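# Unscrew the grinder's lugged ring and lay it flat

## Task

Twist the lugged ring free of the grinder's barrel and set it down lying flat on the bench, keeping the grinder upright; at the finish, no part of the robot may be touching the ring.

## Robot and tools

Robot: two arms, left_arm and right_arm. right_arm ends in a five-finger right hand, left_arm in its mirror-image left hand. Calibrated bases in the scene frame: left_arm at (+0.020, +0.373, 0) m, quat_wxyz (+1.000, 0, 0, +0.016); right_arm at (+0.019, -0.280, 0) m, quat_wxyz (+1.000, 0, 0, +0.020). A camera stand sits behind the arms.

Scene frame: origin at table-top height, halfway between the nominal bases; +z up, +x away from the robot over the table, left_arm on the +y side (arm names do not match image sides). Reported end_effector_position (m) and end_effector_quat_wxyz are in this frame and may be off by a few cm, more when the arm reaches far.

Hand point: a spot fixed to the palm, 0.05 m in front of it and 0.15 m from the wrist face along the fingers. Its +z runs along straight fingers, +y out of the palm, +x across the palm away from the thumb on the right hand (toward the thumb on the left hand). Straight fingertips extend 0.06-0.07 m past the point and sit 0.06 m behind it along -y. A wrist bracket on the little-finger side reaches 0.10 m across the palm and can collide.

Row layout (used by execute_actions and move): one flat list of 28 numbers, each in [-1, 1], covering both arms even if only one moves. Order: left dx, dy, dz, rx, ry, rz; left little, ring, middle, index, thumb_bend, thumb_turn; left force_limit, speed; then the same fourteen for the right arm. The six pose numbers are offsets, not poses: they count from that arm's current Hand target, along that Hand target's own axes. 1.0 equals 0.6 m or 180 degrees; rx, ry, rz form one rotation vector. Sending six zeros re-requests the current Hand target. The controller limits each step's orientation to 40 degrees from the measured one, so big turns need several steps.

Hand numbers are absolute targets, not offsets: fingers +1 straight, -1 curled; thumb_bend +1 straight, -1 fully bent; thumb_turn +1 beside the palm, -1 across in front of it. force_limit maps -1 to about 0 N and +1 to 10 N at the fingertip (15 N for both thumb motors). speed rises from near zero at -1 to full at +0.48 and stays full up to +1; use -0.94 or lower for a gentle close. Nothing means 'unchanged': to keep a hand as is, resend the last eight numbers you sent it (or, if none yet, its hand_measured plus hand_force_limit and hand_speed). A thumb turned in front of the palm lets the hand wrap objects about 0.035-0.065 m thick, or handles down to 0.025 m. To grip harder, raise force_limit and send a target more closed than hand_measured; to loosen, send one more open.

execute_actions(actions, cameras): actions is a list of actions; each action is up to 15 rows, one per 1/30 s step, and a short action repeats its last row. Every row in an action counts from the pose held when that action began. An empty list returns camera images; otherwise name cameras (cam_head_left, cam_head_right, cam_high, or "all").

move(target, speed, blend, blocking, cameras): target is one 28-number row or up to 15 rows, all offsets from the same starting Hand targets. speed is each arm's top path speed in m/s, 0.002 to 4.3 (default 0.25; turning up to twice that in rad/s), one value or one per target. blend (m) rounds corners between listed targets; 0 stops at each. blocking=false returns early while motion continues. Paths are straight, ignore obstacles and the other arm, and faster moves lag and overshoot more. Avoid paths passing near an arm's own base.

wait(seconds 0-10), stop() to brake a running move, zoom_image(camera, region [x0, y0, x1, y1] in pixels, at most 504 each way) on the latest images, show_instructions() for reference pages, finished_scene(scene) to end the scene once the goal holds without the robot.

Results: each arm's Hand target (the commanded pose after clipping; next offsets start here), end_effector pose, joint positions, velocities and torques, and for each hand hand_measured, hand_stopped_by (moving, target, force, stalled, fault), hand_load_n (load as fingertip force, positive when pushed open; near 0 after a lost grip), hand_force_limit, hand_speed. A move adds a 'move:' line: done, off_target, moving, held or fault, plus limits such as paced or held. Resting 1-3 cm (sometimes 5 cm) low is normal friction and sag, not contact; if short, send the missing distance as an offset. MOTOR HOT appears near 85 C; at 100 C the arm drops. Joint ranges (rad): waist ±2.880, shoulder 0 to 3.142, elbow 0 to 3.019, wrist pitch -1.693 to 1.571, wrist yaw ±1.571, wrist roll ±2.094.

Avoid: dropping or releasing moving parts, fast impacts, hard shoves into fixed or heavy items, overloading fingers, the two arms pressing on each other, knocking the grinder over, and anything leaving the table. An arm blocked by contact keeps pushing until commanded back past its hand point. Long stretched holds heat motors.

Each tool is called after "Emit:" in YAML: its name, and indented under it one key for each argument.

Reference images:

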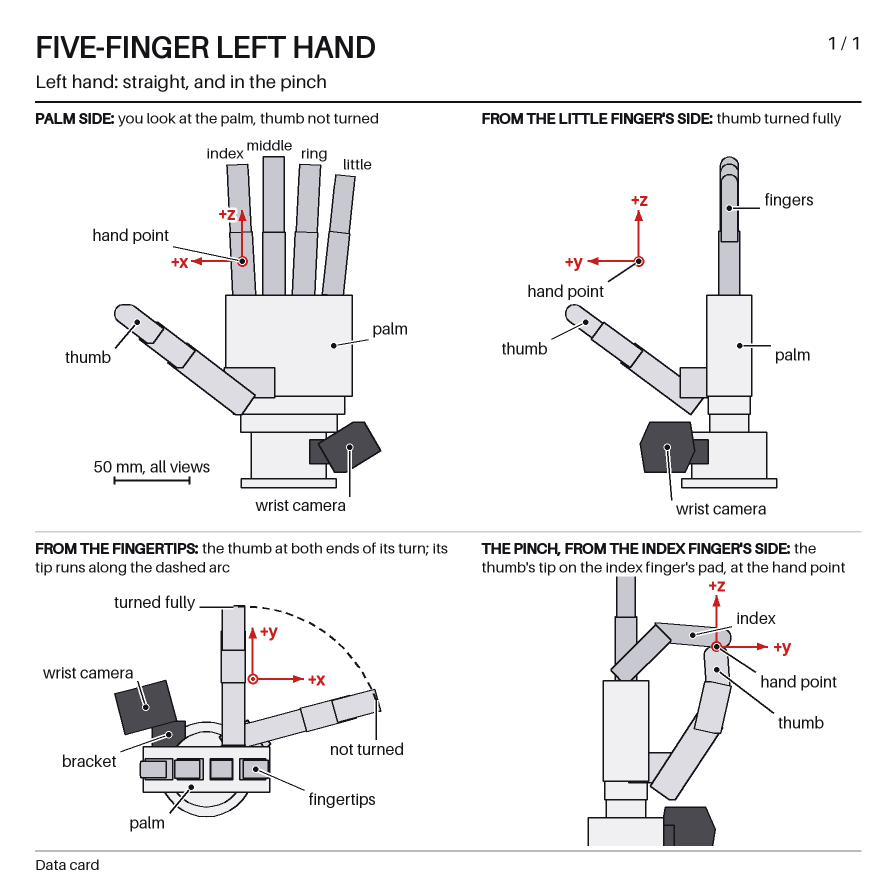

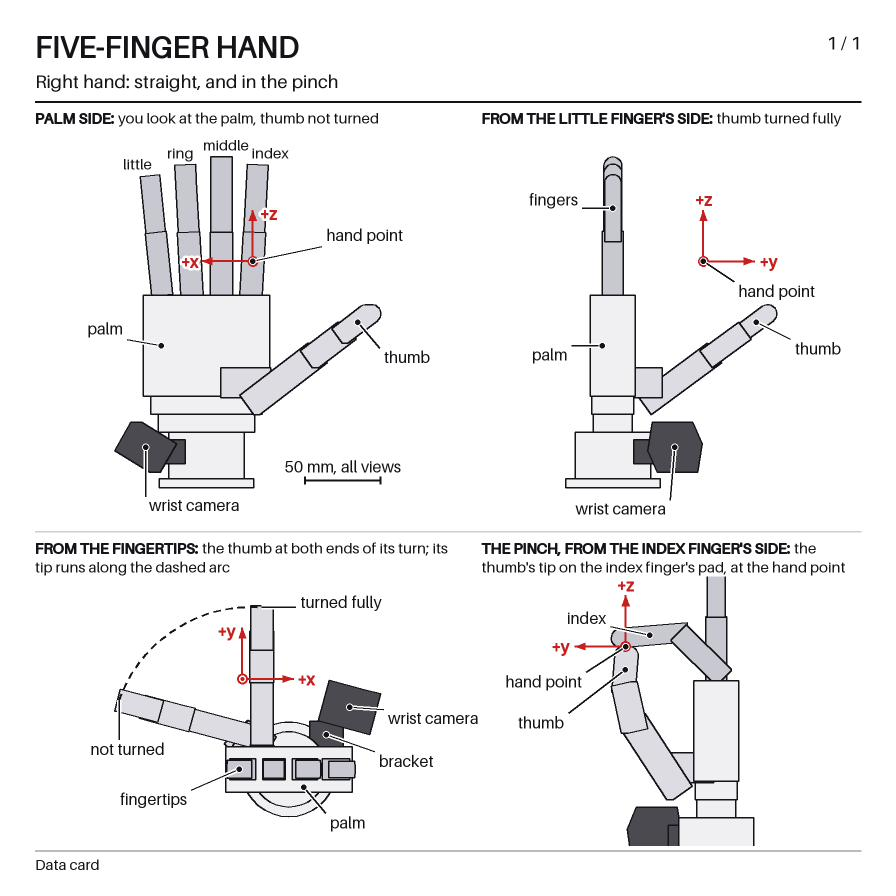

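## Session

Emit:
execute_actions:
  actions: []
  cameras: ["all"]

Scene clock: 0.00 s.
left_arm: end_effector_position=(+0.4506, +0.1380, +0.3836) hand_measured=(+1.000, +1.000, +1.000, +1.000, +1.000, +1.000) hand_load_n=(+0.0, +0.0, +0.0, +0.0, +0.0, +0.0) hand_stopped_by=(target, target, target, target, target, target) hand_force_limit=0.00 hand_speed=-0.80 end_effector_quat_wxyz=(-0.003, -0.062, +0.692, -0.720) | right_arm: end_effector_position=(+0.6552, -0.2329, +0.3275) hand_measured=(+1.000, +1.000, +1.000, +1.000, +1.000, +1.000) hand_load_n=(+0.0, +0.0, +0.0, +0.0, +0.0, +0.0) hand_stopped_by=(target, target, target, target, target, target) hand_force_limit=0.00 hand_speed=-0.80 end_effector_quat_wxyz=(+0.520, -0.348, +0.703, -0.338)
Joint positions: left_arm=[-0.112 1.36 1.104 0.47 1.402 -0.303] | right_arm=[-0.015 1.354 1.117 0.001 0.14 0.568]
Joint velocities: within noise
Joint torques (N m): no reading
Heat: left arm: hottest waist 29 °C; right arm: hottest waist 28 °C.
Hand target: left_arm +0.4534, +0.1378, +0.3984; +0.010, -0.048, +0.691, -0.722 | right_arm +0.6605, -0.2328, +0.3525; +0.535, -0.340, +0.692, -0.345

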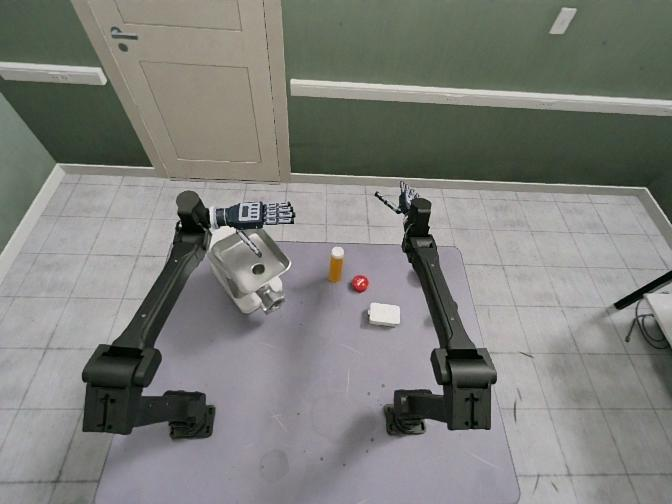

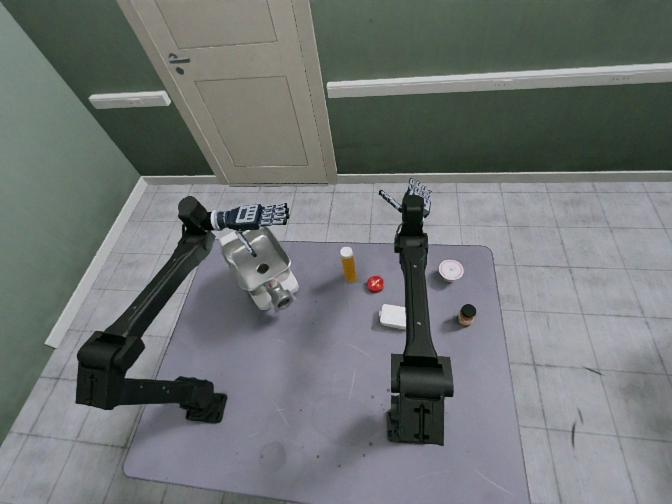

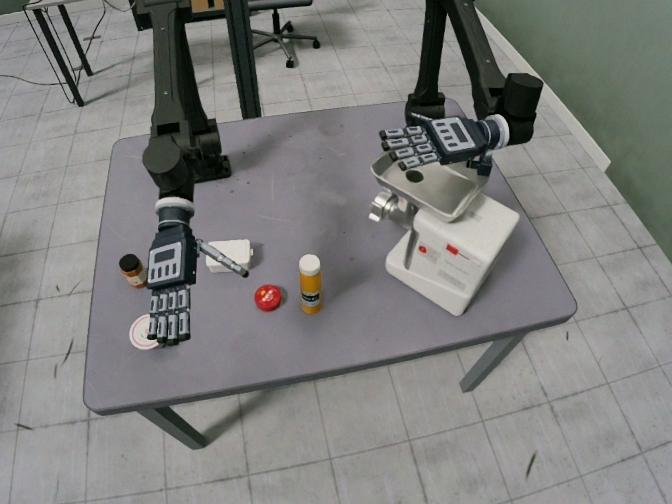

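Emit:
zoom_image:
  camera: "cam_head_left"
  region: [252, 280, 292, 320]

Emit:
zoom_image:
  camera: "cam_head_right"
  region: [264, 278, 304, 318]

Emit:
zoom_image:
  camera: "cam_high"
  region: [360, 180, 410, 230]

Emit:
zoom_image:
  camera: "cam_high"
  region: [360, 130, 530, 320]

Emit:
zoom_image:
  camera: "cam_head_left"
  region: [190, 210, 310, 330]

Emit:
zoom_image:
  camera: "cam_head_right"
  region: [200, 210, 320, 330]

Scaled by 12.600 from the camera's 672x504 image, which has a finer 960x720 frame.

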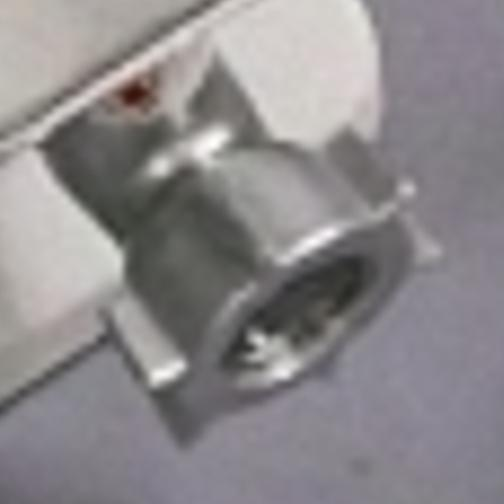

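Scaled by 12.600 from the camera's 672x504 image, which has a finer 960x720 frame.

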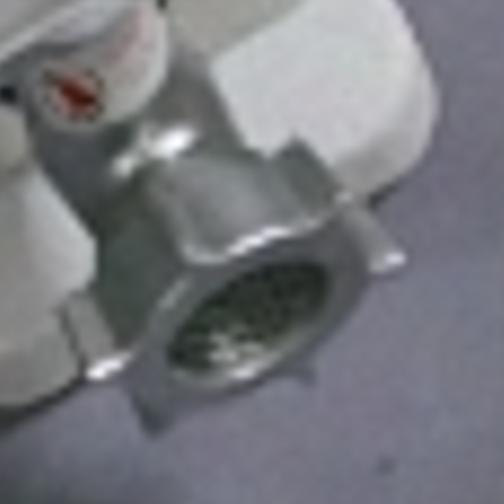

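Scaled by 10.080 from the camera's 672x504 image, which has a finer 960x720 frame.

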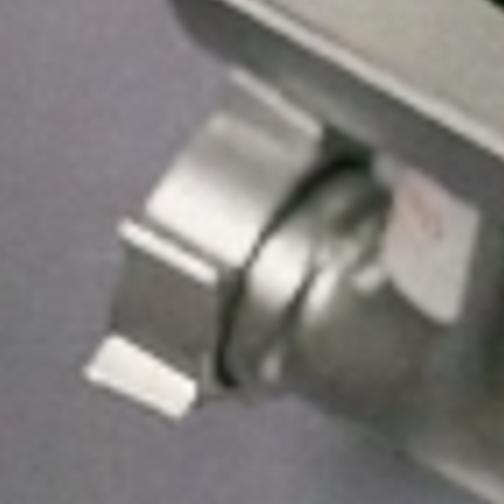

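Scaled by 2.653 from the camera's 672x504 image, which has a finer 960x720 frame.

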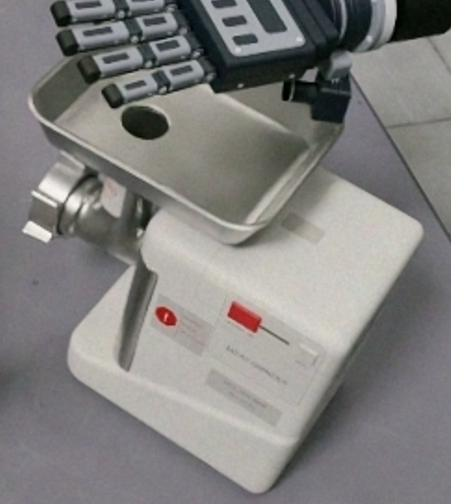

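Scaled by 4.200 from the camera's 672x504 image, which has a finer 960x720 frame.

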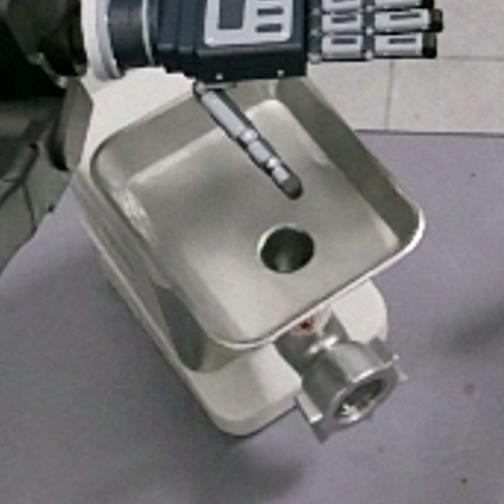

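Scaled by 4.200 from the camera's 672x504 image, which has a finer 960x720 frame.

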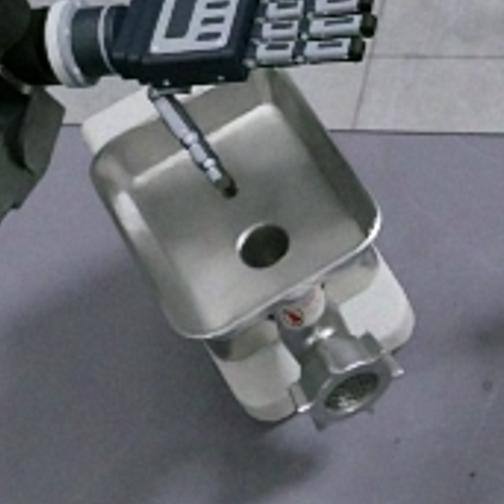

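Emit:
move:
  target:
    - [0.0074,-0.1332,0.0054,0,0,0,1,1,1,1,1,1,0,-0.8,-0.0253,-0.0421,-0.0095,0,0,0,-1,-1,-1,0.92,0.7,-1,-0.5,-0.5]
    - [-0.2842,-0.1128,-0.4192,-0.0859,-0.1527,0.0413,1,1,1,1,1,1,0,-0.8,-0.1672,0.3388,-0.5970,0.2104,-0.2310,-0.6525,-1,-1,-1,0.92,0.7,-1,-0.5,-0.5]
  speed: 0.25
  blend: 0.03
  cameras: ["all"]

Emit:
zoom_image:
  camera: "cam_head_left"
  region: [190, 210, 310, 330]

Emit:
zoom_image:
  camera: "cam_head_right"
  region: [200, 210, 320, 330]

Scene clock: 9.40 s.
left_arm: end_effector_position=(+0.5973, +0.3962, +0.4211) hand_measured=(+1.000, +1.000, +1.000, +1.000, +1.000, +1.000) hand_load_n=(+0.0, +0.0, +0.5, +0.0, +0.0, -0.5) hand_stopped_by=(target, target, target, target, target, target) hand_force_limit=0.00 hand_speed=-0.80 end_effector_quat_wxyz=(+0.187, -0.191, +0.758, -0.594) | right_arm: end_effector_position=(+0.3147, -0.0018, +0.2959) hand_measured=(-1.000, -1.000, -1.000, +0.920, +0.700, -1.000) hand_load_n=(+0.0, +0.0, +0.0, +0.0, +0.0, +0.5) hand_stopped_by=(target, target, target, target, target, target) hand_force_limit=-0.50 hand_speed=-0.50 end_effector_quat_wxyz=(-0.232, +0.673, +0.226, +0.665)
Joint positions: left_arm=[0.322 1.649 1.855 -1.066 1.272 0.896] | right_arm=[1.059 0.751 0.462 0.28 0.44 -1.555]
Joint torques (N m): left_arm=[-0.09 -16.79 12.89 0.59 0.42 0.1] | right_arm=[-0.09 -2.49 9.47 1.8 0.2 -0.09]
Heat: left arm: hottest elbow 30 °C; right arm: hottest wrist pitch 29 °C.
Hand target: left_arm +0.6056, +0.4051, +0.4458; +0.213, -0.174, +0.760, -0.589 | right_arm +0.3102, +0.0000, +0.3003; -0.233, +0.668, +0.233, +0.667
Off the commanded pose: left_arm 0.028 m, 4 deg | right_arm 0.006 m, 1 deg.
move: off_target (left_arm)

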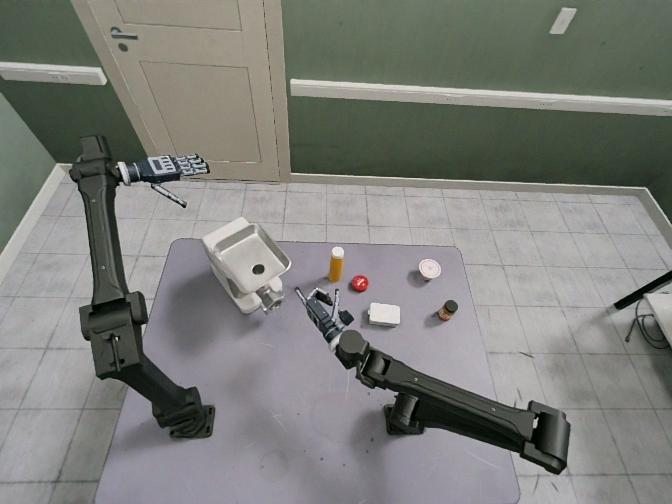

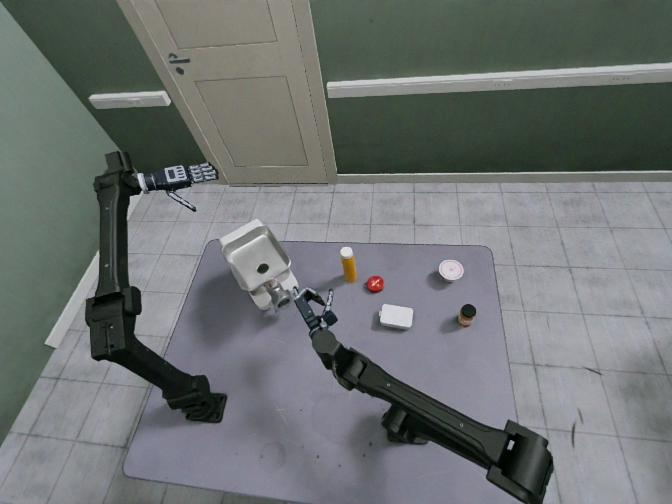

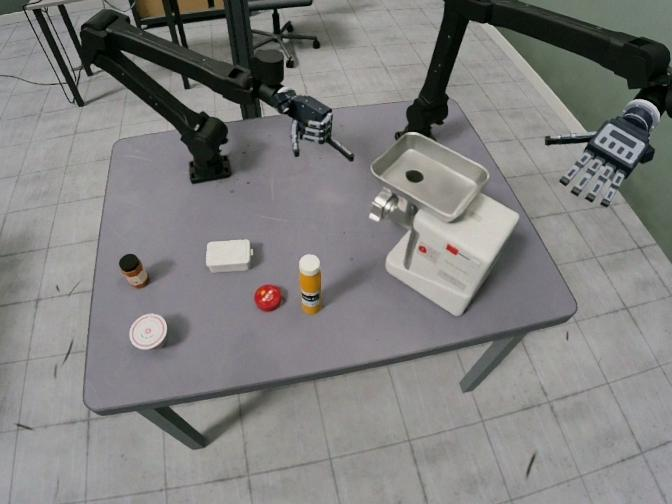

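Scaled by 4.200 from the camera's 672x504 image, which has a finer 960x720 frame.

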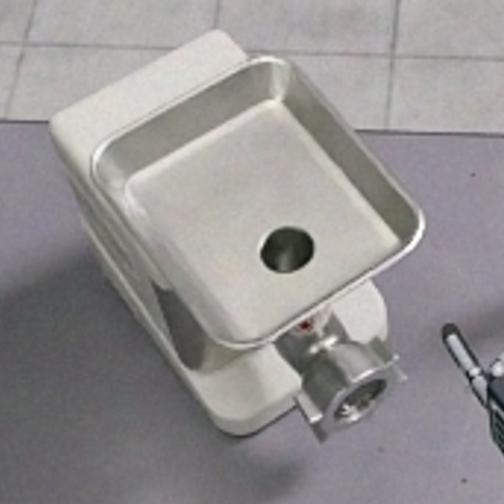

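Scaled by 4.200 from the camera's 672x504 image, which has a finer 960x720 frame.

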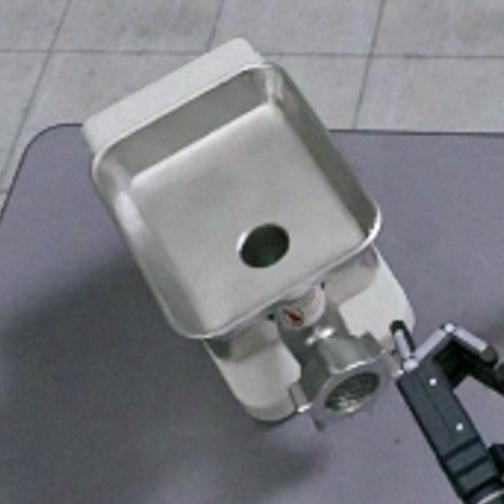

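Emit:
move:
  target: [0,0,0,0,0,0,1,1,1,1,1,1,0,-0.8,-0.2643,-0.168,0.112,0.2924,-0.0460,-0.0931,-1,-1,-1,0.5,1.0,-1,-0.4,-0.2]
  speed: 0.2
  cameras: ["all"]

Emit:
zoom_image:
  camera: "cam_head_left"
  region: [240, 270, 310, 340]

Emit:
zoom_image:
  camera: "cam_head_right"
  region: [250, 265, 320, 335]

Emit:
zoom_image:
  camera: "cam_high"
  region: [340, 160, 420, 240]

Scene clock: 17.03 s.
left_arm: end_effector_position=(+0.5973, +0.3962, +0.4211) hand_measured=(+1.000, +1.000, +1.000, +1.000, +1.000, +1.000) hand_load_n=(+0.0, +0.0, +0.0, +0.0, +0.0, +0.0) hand_stopped_by=(target, target, target, target, target, target) hand_force_limit=0.00 hand_speed=-0.80 end_effector_quat_wxyz=(+0.188, -0.191, +0.758, -0.594) | right_arm: end_effector_position=(+0.2805, +0.1105, +0.1240) hand_measured=(-1.000, -1.000, -1.000, +0.500, +1.000, -1.000) hand_load_n=(+0.0, +0.0, -0.5, +0.0, +0.0, +0.5) hand_stopped_by=(target, target, target, target, target, target) hand_force_limit=-0.40 hand_speed=-0.20 end_effector_quat_wxyz=(-0.398, +0.511, +0.611, +0.456)
Joint positions: left_arm=[0.322 1.649 1.855 -1.066 1.272 0.896] | right_arm=[0.762 1.255 0.402 0.477 -0.752 -1.991]
Joint torques (N m): left_arm=[-0.21 -16.21 12.88 0.53 0.42 0.11] | right_arm=[-2.26 -4.48 10.45 1.68 -0.33 -0.07]
Heat: left arm: hottest elbow 33 °C; right arm: hottest elbow 29 °C.
Hand target: left_arm +0.6056, +0.4051, +0.4458; +0.213, -0.174, +0.760, -0.589 | right_arm +0.2997, +0.1207, +0.1415; -0.391, +0.501, +0.610, +0.473
Off the commanded pose: left_arm 0.028 m, 3 deg | right_arm 0.028 m, 2 deg.
move: off_target (left_arm, right_arm)

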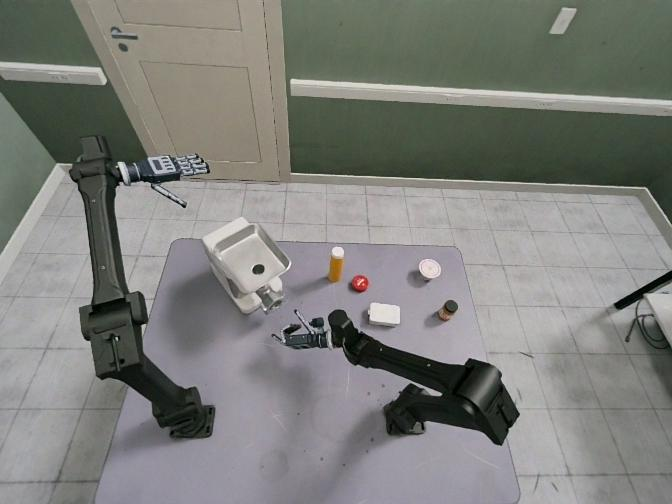

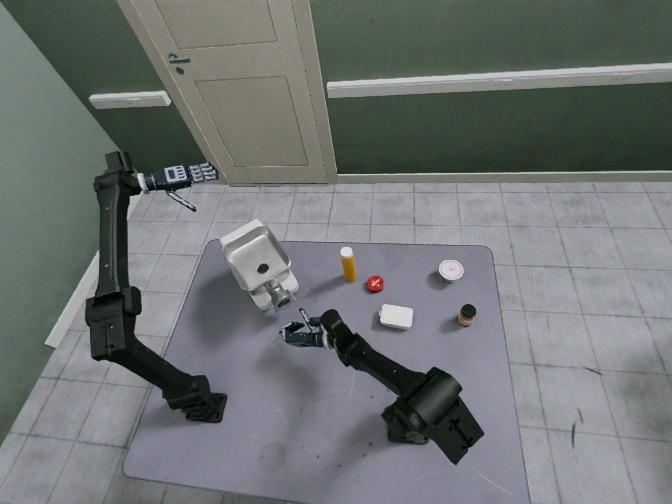

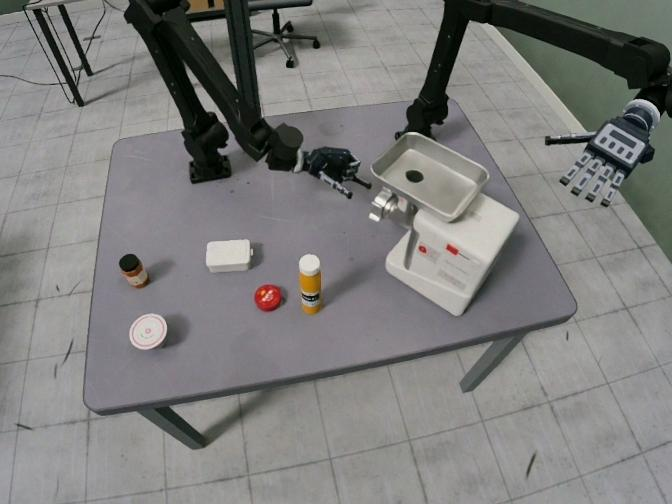

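Scaled by 7.200 from the camera's 672x504 image, which has a finer 960x720 frame.

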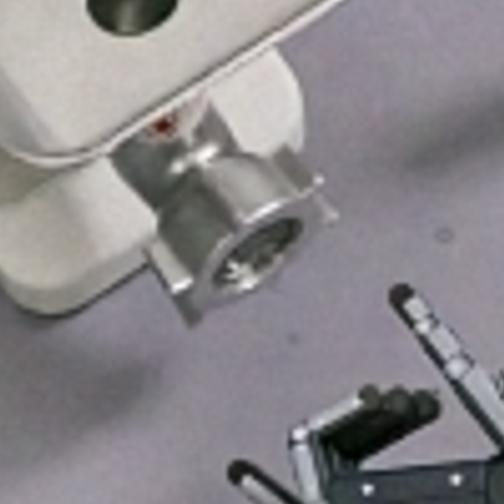

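Scaled by 7.200 from the camera's 672x504 image, which has a finer 960x720 frame.

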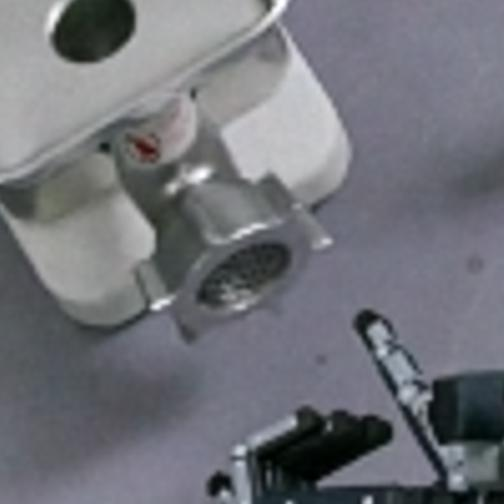

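Scaled by 6.300 from the camera's 672x504 image, which has a finer 960x720 frame.

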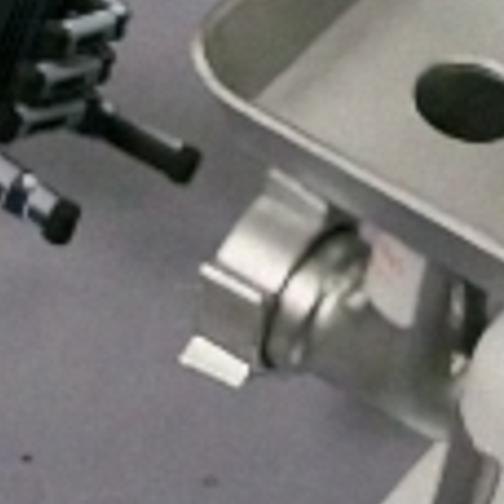

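Emit:
move:
  target: [0,0,0,0,0,0,1,1,1,1,1,1,0,-0.8,0.0252,0.0203,0.0171,0,0.2489,0.1867,-1,-1,-1,0.5,1.0,-1,-0.4,-0.2]
  speed: 0.3
  cameras: ["all"]

Emit:
zoom_image:
  camera: "cam_head_left"
  region: [240, 270, 310, 340]

Emit:
zoom_image:
  camera: "cam_head_right"
  region: [250, 265, 320, 335]

Emit:
zoom_image:
  camera: "cam_high"
  region: [320, 140, 420, 240]

Scene clock: 21.33 s.
left_arm: end_effector_position=(+0.5973, +0.3962, +0.4211) hand_measured=(+1.000, +1.000, +1.000, +1.000, +1.000, +1.000) hand_load_n=(+0.0, +0.0, +0.0, +0.0, +0.0, +0.0) hand_stopped_by=(target, target, target, target, target, target) hand_force_limit=0.00 hand_speed=-0.80 end_effector_quat_wxyz=(+0.188, -0.191, +0.758, -0.594) | right_arm: end_effector_position=(+0.3141, +0.1289, +0.1488) hand_measured=(-1.000, -1.000, -1.000, +0.500, +1.000, -1.000) hand_load_n=(+0.0, +0.0, +0.0, +0.0, +0.0, +0.5) hand_stopped_by=(target, target, target, target, target, target) hand_force_limit=-0.40 hand_speed=-0.20 end_effector_quat_wxyz=(+0.638, -0.551, -0.281, -0.459)
Joint positions: left_arm=[0.322 1.649 1.855 -1.066 1.272 0.896] | right_arm=[0.723 1.674 0.402 1.569 -0.634 -0.917]
Joint torques (N m): left_arm=[-0.38 -16.44 12.98 0.47 0.43 0.1] | right_arm=[-0.03 -8.88 4.36 2.48 0.29 0.15]
Heat: left arm: hottest elbow 34 °C; right arm: hottest elbow 29 °C.
Hand target: left_arm +0.6056, +0.4051, +0.4458; +0.213, -0.174, +0.760, -0.589 | right_arm +0.3088, +0.1349, +0.1556; +0.708, -0.437, -0.251, -0.496
Off the commanded pose: left_arm 0.028 m, 3 deg | right_arm 0.011 m, 16 deg.
joint sent to its limit (right arm) — joint 4 (wrist pitch), upper limit. The joint targets are off in orientation, not in position.
move: off_target (left_arm, right_arm)

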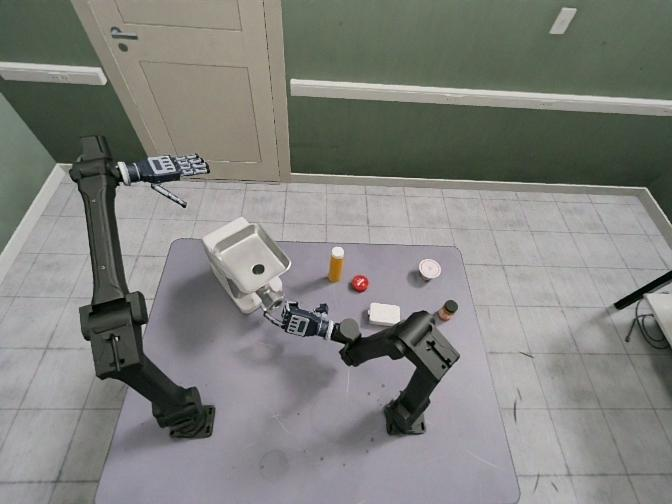

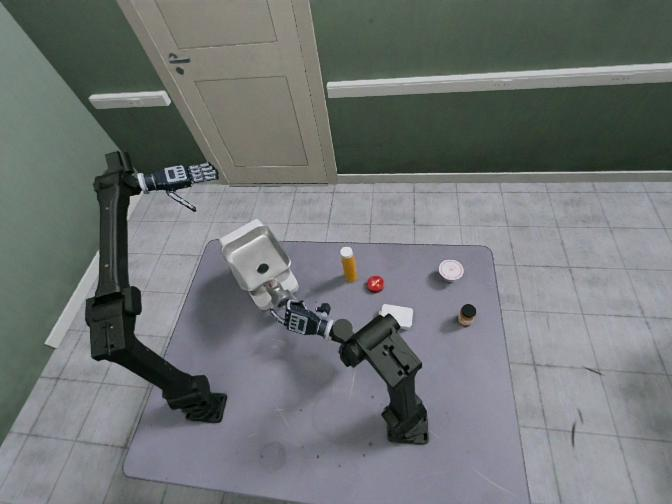

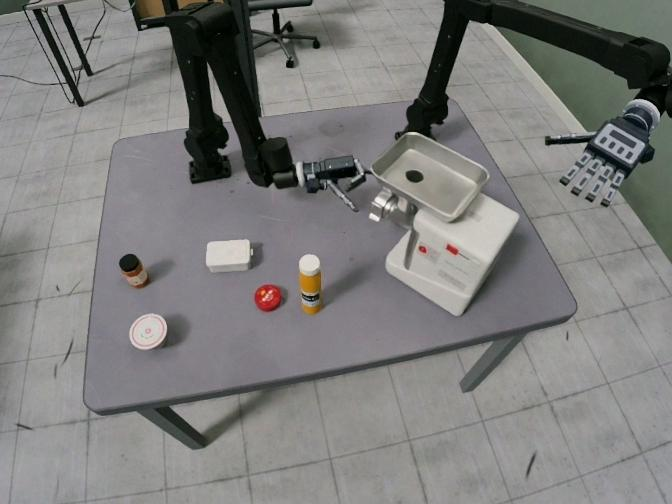

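Scaled by 7.200 from the camera's 672x504 image, which has a finer 960x720 frame.

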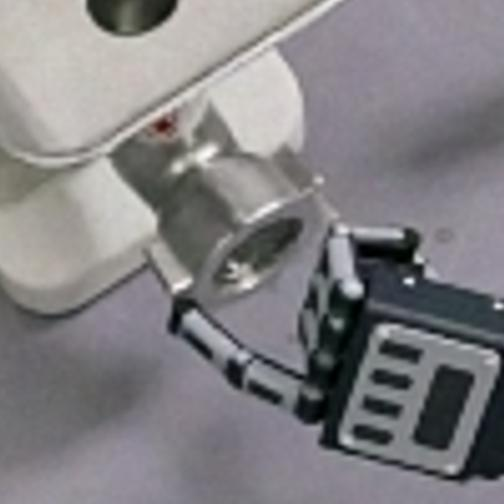

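Scaled by 7.200 from the camera's 672x504 image, which has a finer 960x720 frame.

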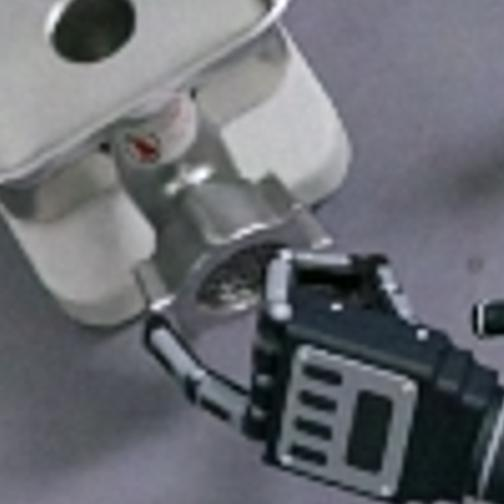

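Scaled by 5.040 from the camera's 672x504 image, which has a finer 960x720 frame.

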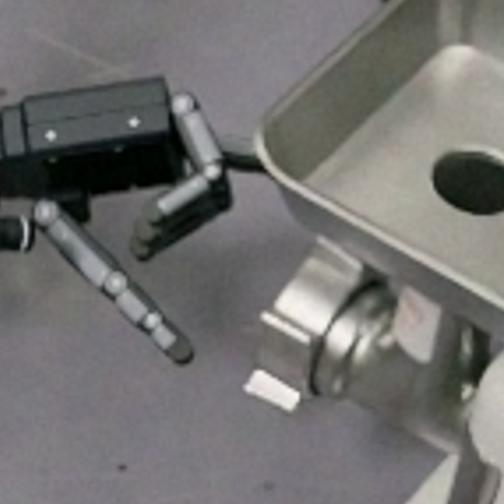

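Emit:
move:
  target:
    - [0,0,0,0,0,0,1,1,1,1,1,1,0,-0.8,0,-0.0533,-0.04,0,0,0,1,-1,-1,1,1,-1,-0.4,0]
    - [0,0,0,0,0,0,1,1,1,1,1,1,0,-0.8,-0.0655,-0.1026,-0.0402,-0.2518,0.1895,0.3795,1,-1,-1,1,1,-1,-0.4,0]
  speed: 0.25
  blend: 0.01
  cameras: ["all"]

Emit:
zoom_image:
  camera: "cam_head_left"
  region: [240, 270, 310, 340]

Emit:
zoom_image:
  camera: "cam_head_right"
  region: [250, 265, 320, 335]

Emit:
zoom_image:
  camera: "cam_high"
  region: [340, 150, 420, 230]

Scene clock: 29.07 s.
left_arm: end_effector_position=(+0.5973, +0.3962, +0.4211) hand_measured=(+1.000, +1.000, +1.000, +1.000, +1.000, +1.000) hand_load_n=(+0.0, +0.0, +0.0, -0.5, +0.0, +0.0) hand_stopped_by=(target, target, target, target, target, target) hand_force_limit=0.00 hand_speed=-0.80 end_effector_quat_wxyz=(+0.188, -0.191, +0.758, -0.594) | right_arm: end_effector_position=(+0.2377, +0.1141, +0.1193) hand_measured=(+1.000, -1.000, -1.000, +1.000, +1.000, -1.000) hand_load_n=(+0.0, +0.0, +0.0, +0.0, +0.0, +0.0) hand_stopped_by=(target, target, target, target, target, target) hand_force_limit=-0.40 hand_speed=0.00 end_effector_quat_wxyz=(+0.670, -0.579, +0.424, -0.192)
Joint positions: left_arm=[0.322 1.649 1.855 -1.066 1.272 0.896] | right_arm=[1.144 1.364 0.257 1.073 0.526 0.37]
Joint torques (N m): left_arm=[-0.21 -16.32 12.89 0.43 0.39 0.1] | right_arm=[-0.15 -6.95 6.82 1.76 0.09 0.2]
Heat: left arm: hottest elbow 36 °C; right arm: hottest elbow 29 °C.
Hand target: left_arm +0.6056, +0.4051, +0.4458; +0.213, -0.174, +0.760, -0.589 | right_arm +0.2351, +0.1252, +0.1355; +0.684, -0.567, +0.423, -0.180
Off the commanded pose: left_arm 0.028 m, 3 deg | right_arm 0.020 m, 3 deg.
move: off_target (left_arm, right_arm)

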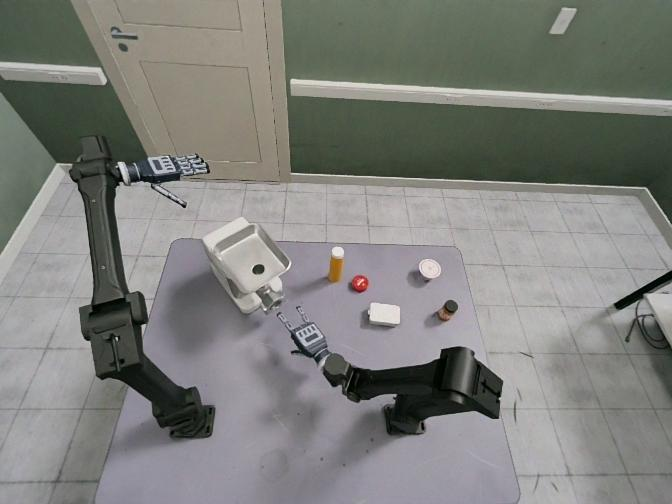

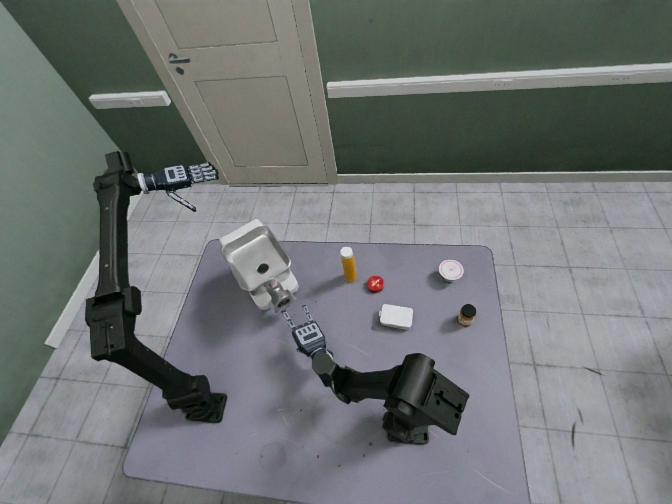

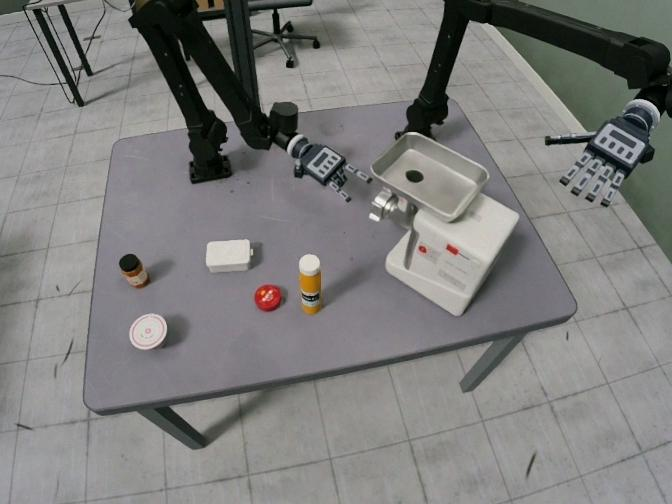

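Scaled by 7.200 from the camera's 672x504 image, which has a finer 960x720 frame.

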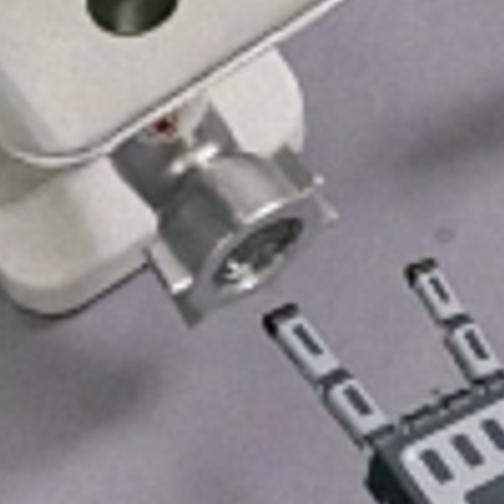

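Scaled by 7.200 from the camera's 672x504 image, which has a finer 960x720 frame.

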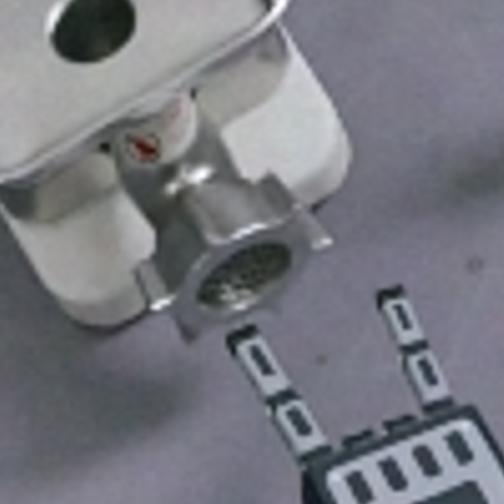

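Scaled by 6.300 from the camera's 672x504 image, which has a finer 960x720 frame.

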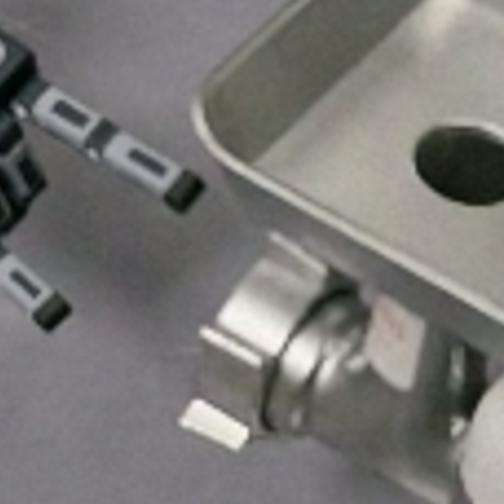

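Emit:
move:
  target: [0,0,0,0,0,0,1,1,1,1,1,1,0,-0.8,-0.0193,-0.0048,0.04,0,0,0,1,-1,-1,1,1,-1,-0.4,0]
  speed: 0.1
  cameras: ["all"]

Emit:
zoom_image:
  camera: "cam_head_left"
  region: [250, 280, 310, 340]

Emit:
zoom_image:
  camera: "cam_head_right"
  region: [260, 275, 320, 335]

Emit:
zoom_image:
  camera: "cam_high"
  region: [345, 165, 415, 235]

Scene clock: 31.07 s.
left_arm: end_effector_position=(+0.5973, +0.3962, +0.4211) hand_measured=(+1.000, +1.000, +1.000, +1.000, +1.000, +1.000) hand_load_n=(+0.0, +0.0, +0.0, +0.0, +0.0, +0.0) hand_stopped_by=(target, target, target, target, target, target) hand_force_limit=0.00 hand_speed=-0.80 end_effector_quat_wxyz=(+0.188, -0.191, +0.758, -0.594) | right_arm: end_effector_position=(+0.2433, +0.1324, +0.1316) hand_measured=(+1.000, -1.000, -1.000, +1.000, +1.000, -1.000) hand_load_n=(+0.0, +0.0, +0.0, -0.5, +0.0, +0.0) hand_stopped_by=(target, target, target, target, target, target) hand_force_limit=-0.40 hand_speed=0.00 end_effector_quat_wxyz=(+0.675, -0.576, +0.421, -0.188)
Joint positions: left_arm=[0.322 1.649 1.855 -1.066 1.272 0.896] | right_arm=[1.144 1.368 0.309 1.037 0.518 0.371]
Joint torques (N m): left_arm=[0.03 -16.15 12.86 0.44 0.41 0.11] | right_arm=[-1.03 -4.66 8.53 1.77 -0.08 0.2]
Heat: left arm: hottest elbow 37 °C; right arm: hottest elbow 29 °C.
Hand target: left_arm +0.6056, +0.4051, +0.4458; +0.213, -0.174, +0.760, -0.589 | right_arm +0.2479, +0.1477, +0.1426; +0.684, -0.567, +0.423, -0.180
Off the commanded pose: left_arm 0.028 m, 3 deg | right_arm 0.019 m, 2 deg.
move: off_target (left_arm, right_arm)

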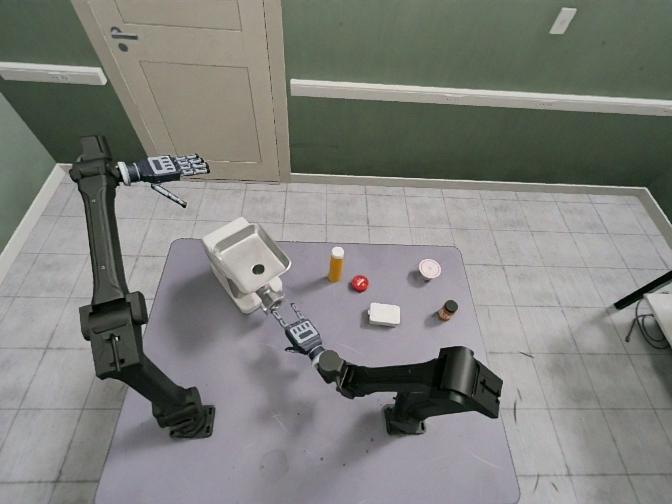

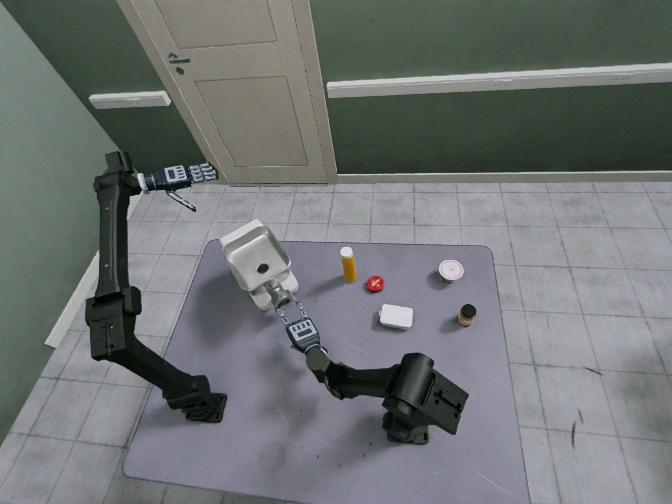

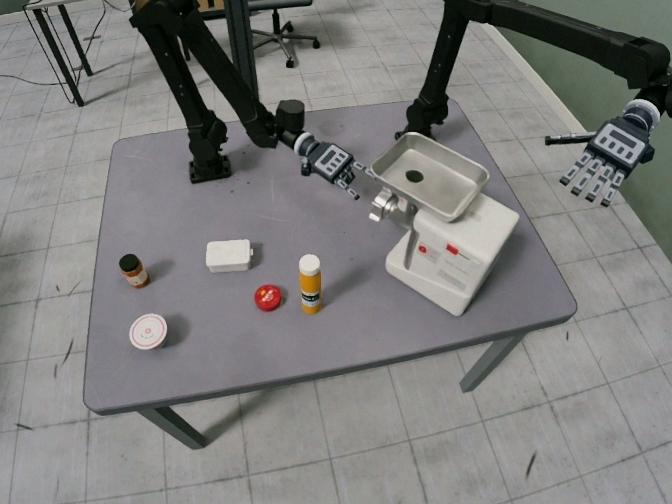

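Scaled by 8.400 from the camera's 672x504 image, which has a finer 960x720 frame.

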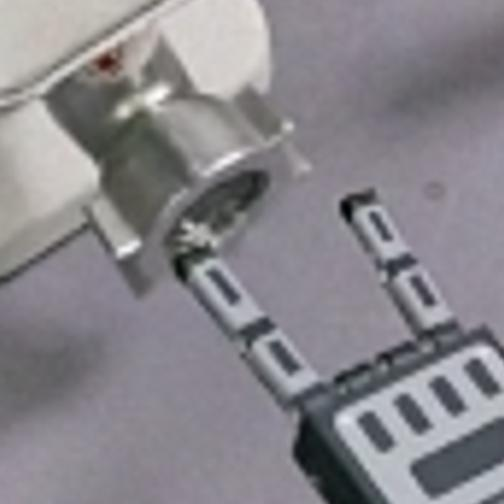

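Scaled by 8.400 from the camera's 672x504 image, which has a finer 960x720 frame.

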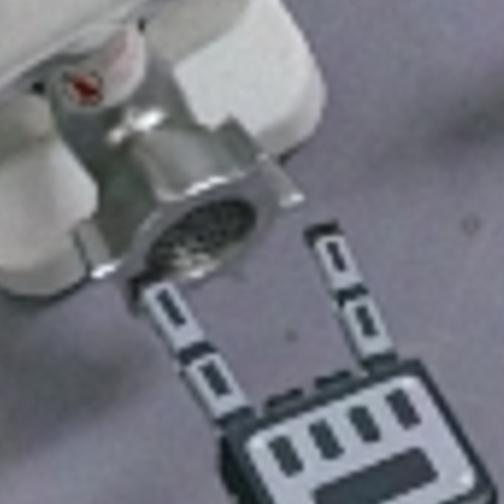

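Scaled by 7.200 from the camera's 672x504 image, which has a finer 960x720 frame.

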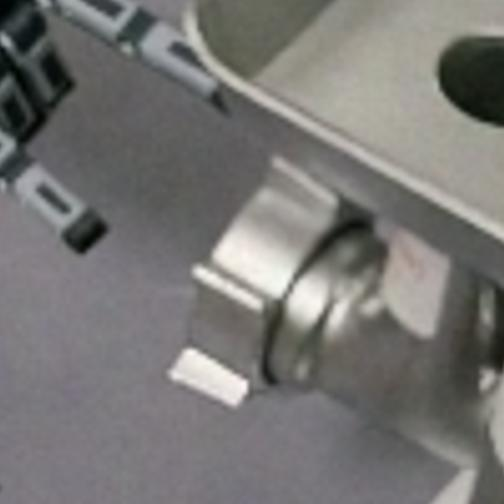

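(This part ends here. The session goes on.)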